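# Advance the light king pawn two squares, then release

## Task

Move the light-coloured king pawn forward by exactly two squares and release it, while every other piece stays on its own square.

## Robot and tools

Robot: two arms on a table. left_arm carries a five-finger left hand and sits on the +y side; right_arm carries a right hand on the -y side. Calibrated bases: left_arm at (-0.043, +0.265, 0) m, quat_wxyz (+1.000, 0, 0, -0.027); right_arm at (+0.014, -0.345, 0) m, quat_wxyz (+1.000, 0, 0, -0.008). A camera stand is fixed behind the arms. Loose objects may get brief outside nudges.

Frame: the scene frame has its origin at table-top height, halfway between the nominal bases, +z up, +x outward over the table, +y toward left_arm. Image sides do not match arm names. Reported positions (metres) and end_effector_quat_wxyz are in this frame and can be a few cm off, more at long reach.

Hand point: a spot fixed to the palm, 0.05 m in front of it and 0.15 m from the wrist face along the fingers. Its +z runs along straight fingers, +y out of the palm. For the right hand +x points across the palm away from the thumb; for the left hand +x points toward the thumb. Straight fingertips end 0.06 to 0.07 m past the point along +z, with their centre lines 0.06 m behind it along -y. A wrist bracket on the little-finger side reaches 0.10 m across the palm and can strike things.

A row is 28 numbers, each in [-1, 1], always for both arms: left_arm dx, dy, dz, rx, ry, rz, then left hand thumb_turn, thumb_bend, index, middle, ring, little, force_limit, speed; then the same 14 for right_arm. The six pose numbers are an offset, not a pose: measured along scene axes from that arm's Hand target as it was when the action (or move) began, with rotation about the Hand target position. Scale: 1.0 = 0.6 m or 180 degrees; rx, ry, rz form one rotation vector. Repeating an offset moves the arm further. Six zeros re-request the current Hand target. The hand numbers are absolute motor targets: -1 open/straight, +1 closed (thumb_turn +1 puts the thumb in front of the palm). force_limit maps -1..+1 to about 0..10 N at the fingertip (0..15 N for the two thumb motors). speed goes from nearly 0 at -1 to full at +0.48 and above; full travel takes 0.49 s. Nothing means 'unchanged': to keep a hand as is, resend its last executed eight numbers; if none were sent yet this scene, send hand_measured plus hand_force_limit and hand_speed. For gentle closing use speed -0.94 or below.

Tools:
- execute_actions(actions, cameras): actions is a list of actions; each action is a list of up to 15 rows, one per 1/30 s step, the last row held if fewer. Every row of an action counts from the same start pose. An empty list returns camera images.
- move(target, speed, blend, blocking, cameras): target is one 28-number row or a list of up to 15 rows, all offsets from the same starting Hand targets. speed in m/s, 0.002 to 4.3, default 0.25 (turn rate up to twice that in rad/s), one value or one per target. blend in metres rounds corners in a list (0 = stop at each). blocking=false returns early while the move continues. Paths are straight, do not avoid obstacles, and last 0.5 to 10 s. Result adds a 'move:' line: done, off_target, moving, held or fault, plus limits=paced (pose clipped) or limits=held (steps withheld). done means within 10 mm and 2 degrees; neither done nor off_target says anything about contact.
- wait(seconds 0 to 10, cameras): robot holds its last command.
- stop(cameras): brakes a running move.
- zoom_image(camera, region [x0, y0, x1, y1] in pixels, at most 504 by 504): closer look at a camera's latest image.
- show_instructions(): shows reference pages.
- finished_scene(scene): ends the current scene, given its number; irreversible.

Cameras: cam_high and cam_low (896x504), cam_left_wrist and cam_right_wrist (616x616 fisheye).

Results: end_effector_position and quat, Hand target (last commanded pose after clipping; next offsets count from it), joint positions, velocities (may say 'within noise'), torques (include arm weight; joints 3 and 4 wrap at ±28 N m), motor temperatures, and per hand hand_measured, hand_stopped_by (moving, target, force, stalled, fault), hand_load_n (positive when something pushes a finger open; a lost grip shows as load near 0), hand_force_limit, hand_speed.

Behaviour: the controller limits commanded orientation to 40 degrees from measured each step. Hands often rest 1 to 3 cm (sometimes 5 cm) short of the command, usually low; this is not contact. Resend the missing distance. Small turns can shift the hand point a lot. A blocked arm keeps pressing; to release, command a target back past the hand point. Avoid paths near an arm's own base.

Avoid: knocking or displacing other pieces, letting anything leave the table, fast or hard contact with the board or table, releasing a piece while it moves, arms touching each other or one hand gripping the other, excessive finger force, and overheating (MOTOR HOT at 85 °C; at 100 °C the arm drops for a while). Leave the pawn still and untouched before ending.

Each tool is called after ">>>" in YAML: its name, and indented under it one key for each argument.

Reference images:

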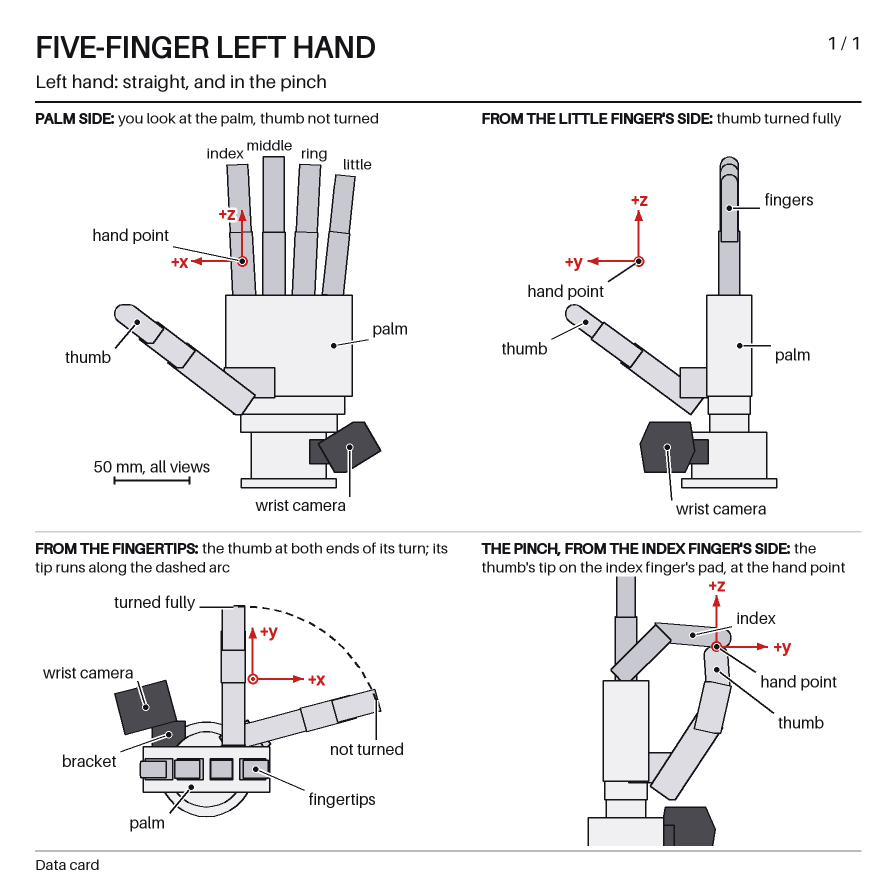

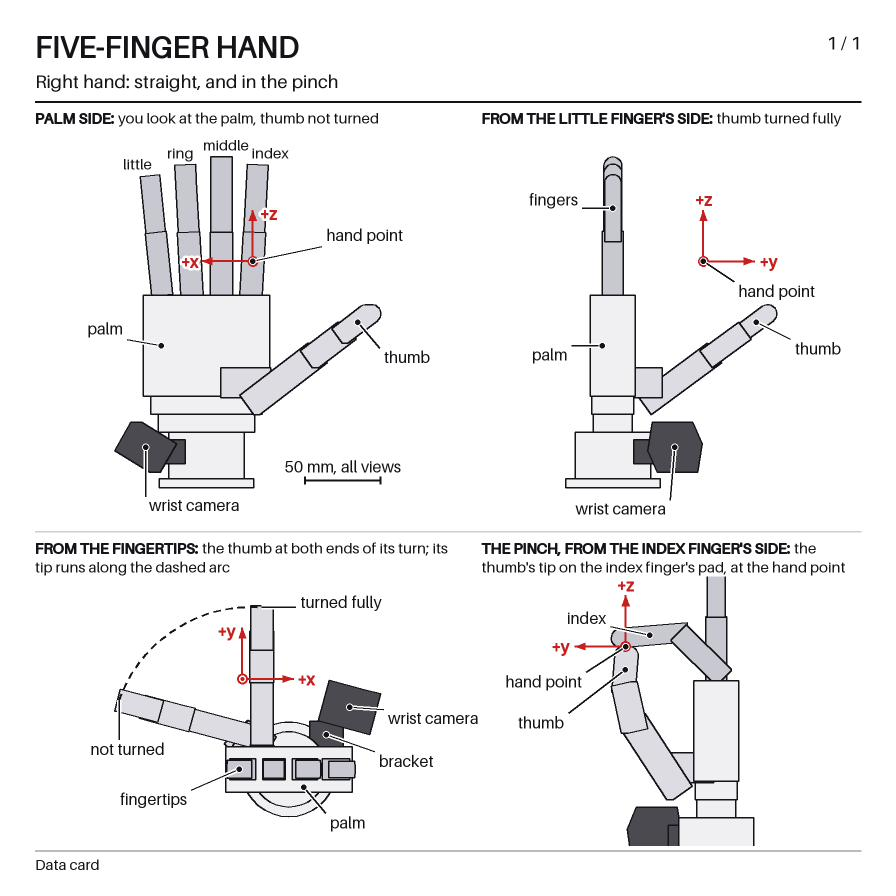

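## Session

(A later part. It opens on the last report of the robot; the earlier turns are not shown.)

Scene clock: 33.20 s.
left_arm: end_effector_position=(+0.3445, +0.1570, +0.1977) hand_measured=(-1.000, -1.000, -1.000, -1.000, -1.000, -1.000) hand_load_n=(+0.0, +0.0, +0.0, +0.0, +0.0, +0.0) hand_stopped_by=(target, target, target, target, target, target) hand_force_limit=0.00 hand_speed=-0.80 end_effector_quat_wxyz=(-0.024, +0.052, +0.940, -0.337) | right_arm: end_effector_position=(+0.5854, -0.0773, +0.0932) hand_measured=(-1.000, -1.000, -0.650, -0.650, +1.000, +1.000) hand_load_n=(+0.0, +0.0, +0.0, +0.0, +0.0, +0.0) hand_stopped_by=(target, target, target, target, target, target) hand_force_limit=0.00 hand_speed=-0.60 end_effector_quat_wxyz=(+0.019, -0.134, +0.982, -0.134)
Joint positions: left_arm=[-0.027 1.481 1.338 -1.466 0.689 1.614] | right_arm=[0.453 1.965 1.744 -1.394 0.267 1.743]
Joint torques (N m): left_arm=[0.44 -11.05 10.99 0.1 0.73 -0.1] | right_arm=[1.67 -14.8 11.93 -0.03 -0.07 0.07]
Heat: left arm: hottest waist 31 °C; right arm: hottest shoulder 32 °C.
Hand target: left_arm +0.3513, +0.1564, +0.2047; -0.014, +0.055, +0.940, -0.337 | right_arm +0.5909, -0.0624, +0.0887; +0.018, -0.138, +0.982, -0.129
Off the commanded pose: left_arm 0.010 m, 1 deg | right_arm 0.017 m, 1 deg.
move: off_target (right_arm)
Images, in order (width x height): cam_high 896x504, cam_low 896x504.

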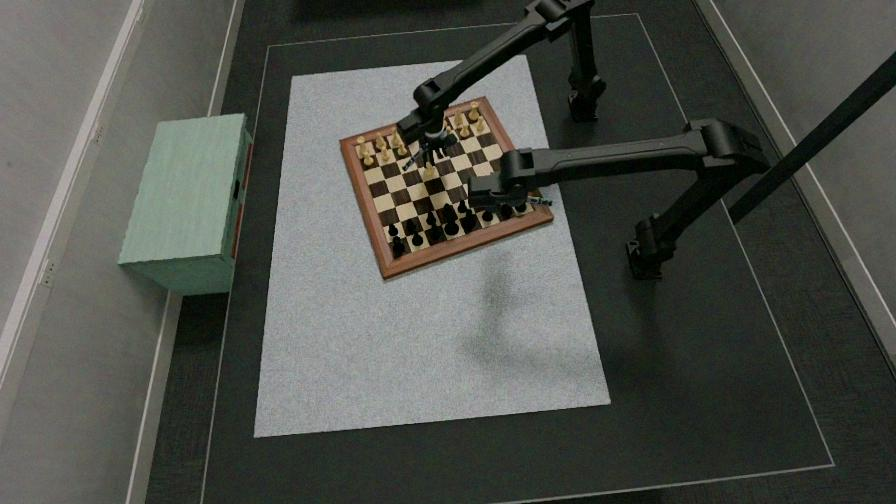

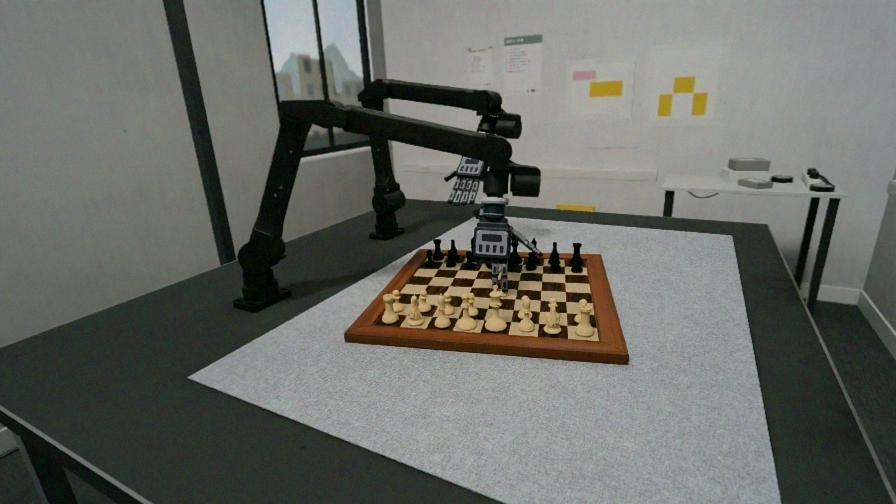

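>>> move:
  target:
    - [0,0,0,0,0,0,-1,-1,-1,-1,-1,-1,0,-0.8,0.01,-0.075,0.015,0,0,0,-1,-1,-0.65,-0.65,1,1,0,-0.6]
    - [0,0,0,0,0,0,-1,-1,-1,-1,-1,-1,0,-0.8,0.012,-0.08,0.24,0,0,0,-1,-1,-0.65,-0.65,1,1,0,-0.6]
  speed: [0.06,0.12]
  cameras: ["cam_high","cam_low"]

>>> zoom_image:
  camera: "cam_high"
  region: [395, 100, 485, 190]

>>> zoom_image:
  camera: "cam_low"
  region: [380, 230, 620, 360]

Scene clock: 36.40 s.
left_arm: end_effector_position=(+0.3445, +0.1570, +0.1977) hand_measured=(-1.000, -1.000, -1.000, -1.000, -1.000, -1.000) hand_load_n=(+0.0, +0.0, +0.0, +0.0, +0.0, +0.0) hand_stopped_by=(target, target, target, target, target, target) hand_force_limit=0.00 hand_speed=-0.80 end_effector_quat_wxyz=(-0.024, +0.052, +0.940, -0.337) | right_arm: end_effector_position=(+0.5875, -0.1080, +0.1998) hand_measured=(-1.000, -1.000, -0.650, -0.650, +1.000, +1.000) hand_load_n=(+0.0, +0.0, +0.0, +0.0, +0.5, +0.0) hand_stopped_by=(target, target, target, target, target, target) hand_force_limit=0.00 hand_speed=-0.60 end_effector_quat_wxyz=(+0.004, -0.145, +0.980, -0.133)
Joint positions: left_arm=[-0.027 1.481 1.338 -1.466 0.689 1.614] | right_arm=[0.401 1.928 1.971 -1.669 0.262 1.67]
Joint torques (N m): left_arm=[0.5 -11.11 11.03 0.1 0.73 -0.09] | right_arm=[-0.73 -18.84 12.98 -0.13 0.17 -0.02]
Heat: left arm: hottest waist 31 °C; right arm: hottest shoulder 32 °C.
Hand target: left_arm +0.3513, +0.1564, +0.2047; -0.014, +0.055, +0.940, -0.337 | right_arm +0.5980, -0.1102, +0.2326; +0.018, -0.138, +0.982, -0.129
Off the commanded pose: left_arm 0.010 m, 1 deg | right_arm 0.035 m, 2 deg.
joint sent to its limit (right arm) — joint 4 (wrist pitch), lower limit. The joint targets still meet the commanded pose.
move: off_target (right_arm)
Images, in order (width x height): cam_high 896x504, cam_low 896x504.

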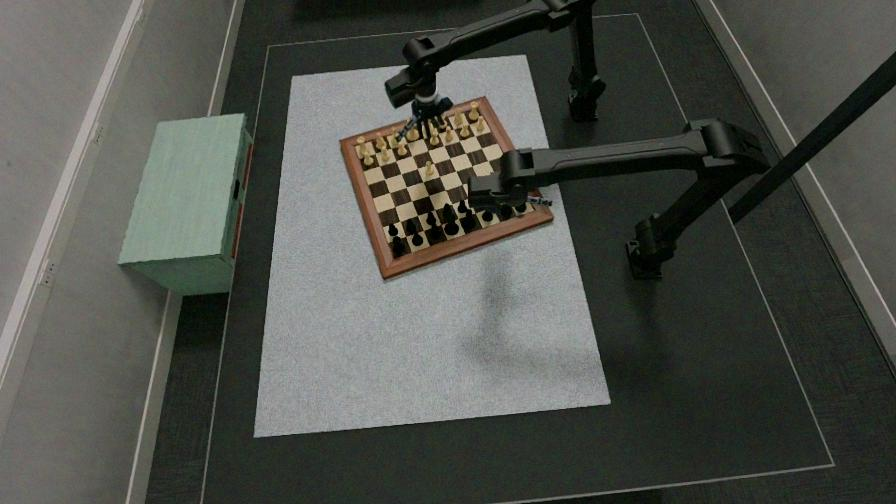

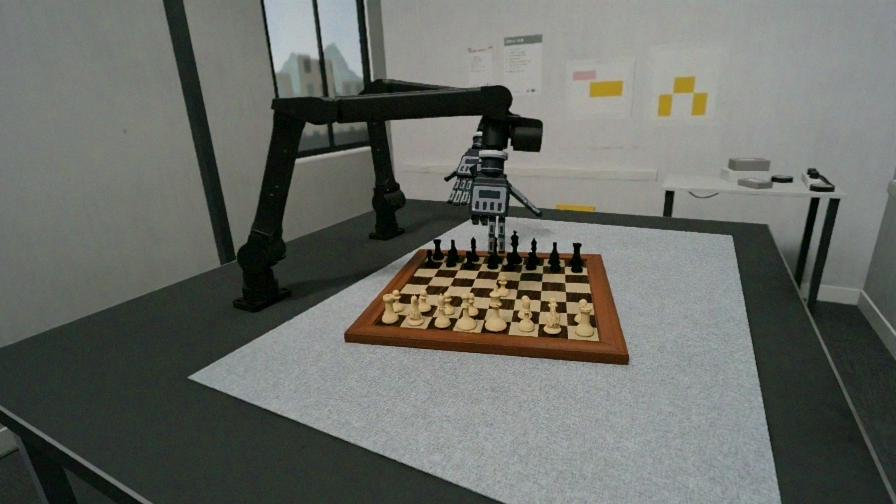

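Scaled by 5.600 from the camera's 896x504 image, which has a finer 1280x720 frame.

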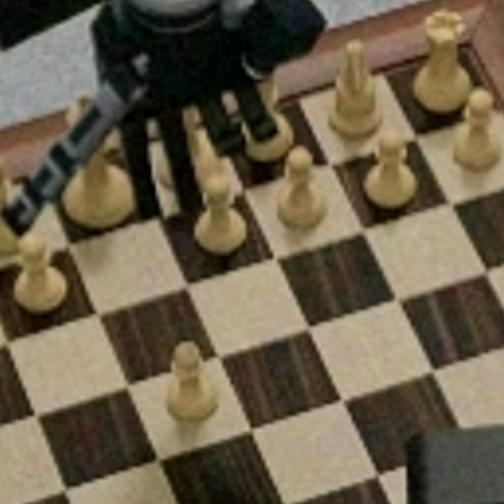

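Scaled by 2.100 from the camera's 896x504 image, which has a finer 1280x720 frame.

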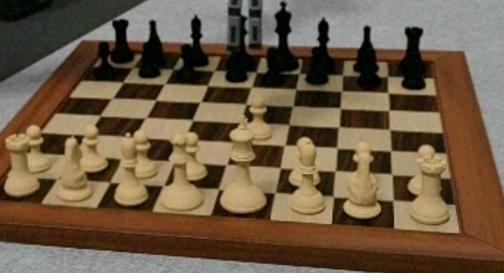

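>>> finished_scene:
  scene: 2

The scene is finished: the task was done.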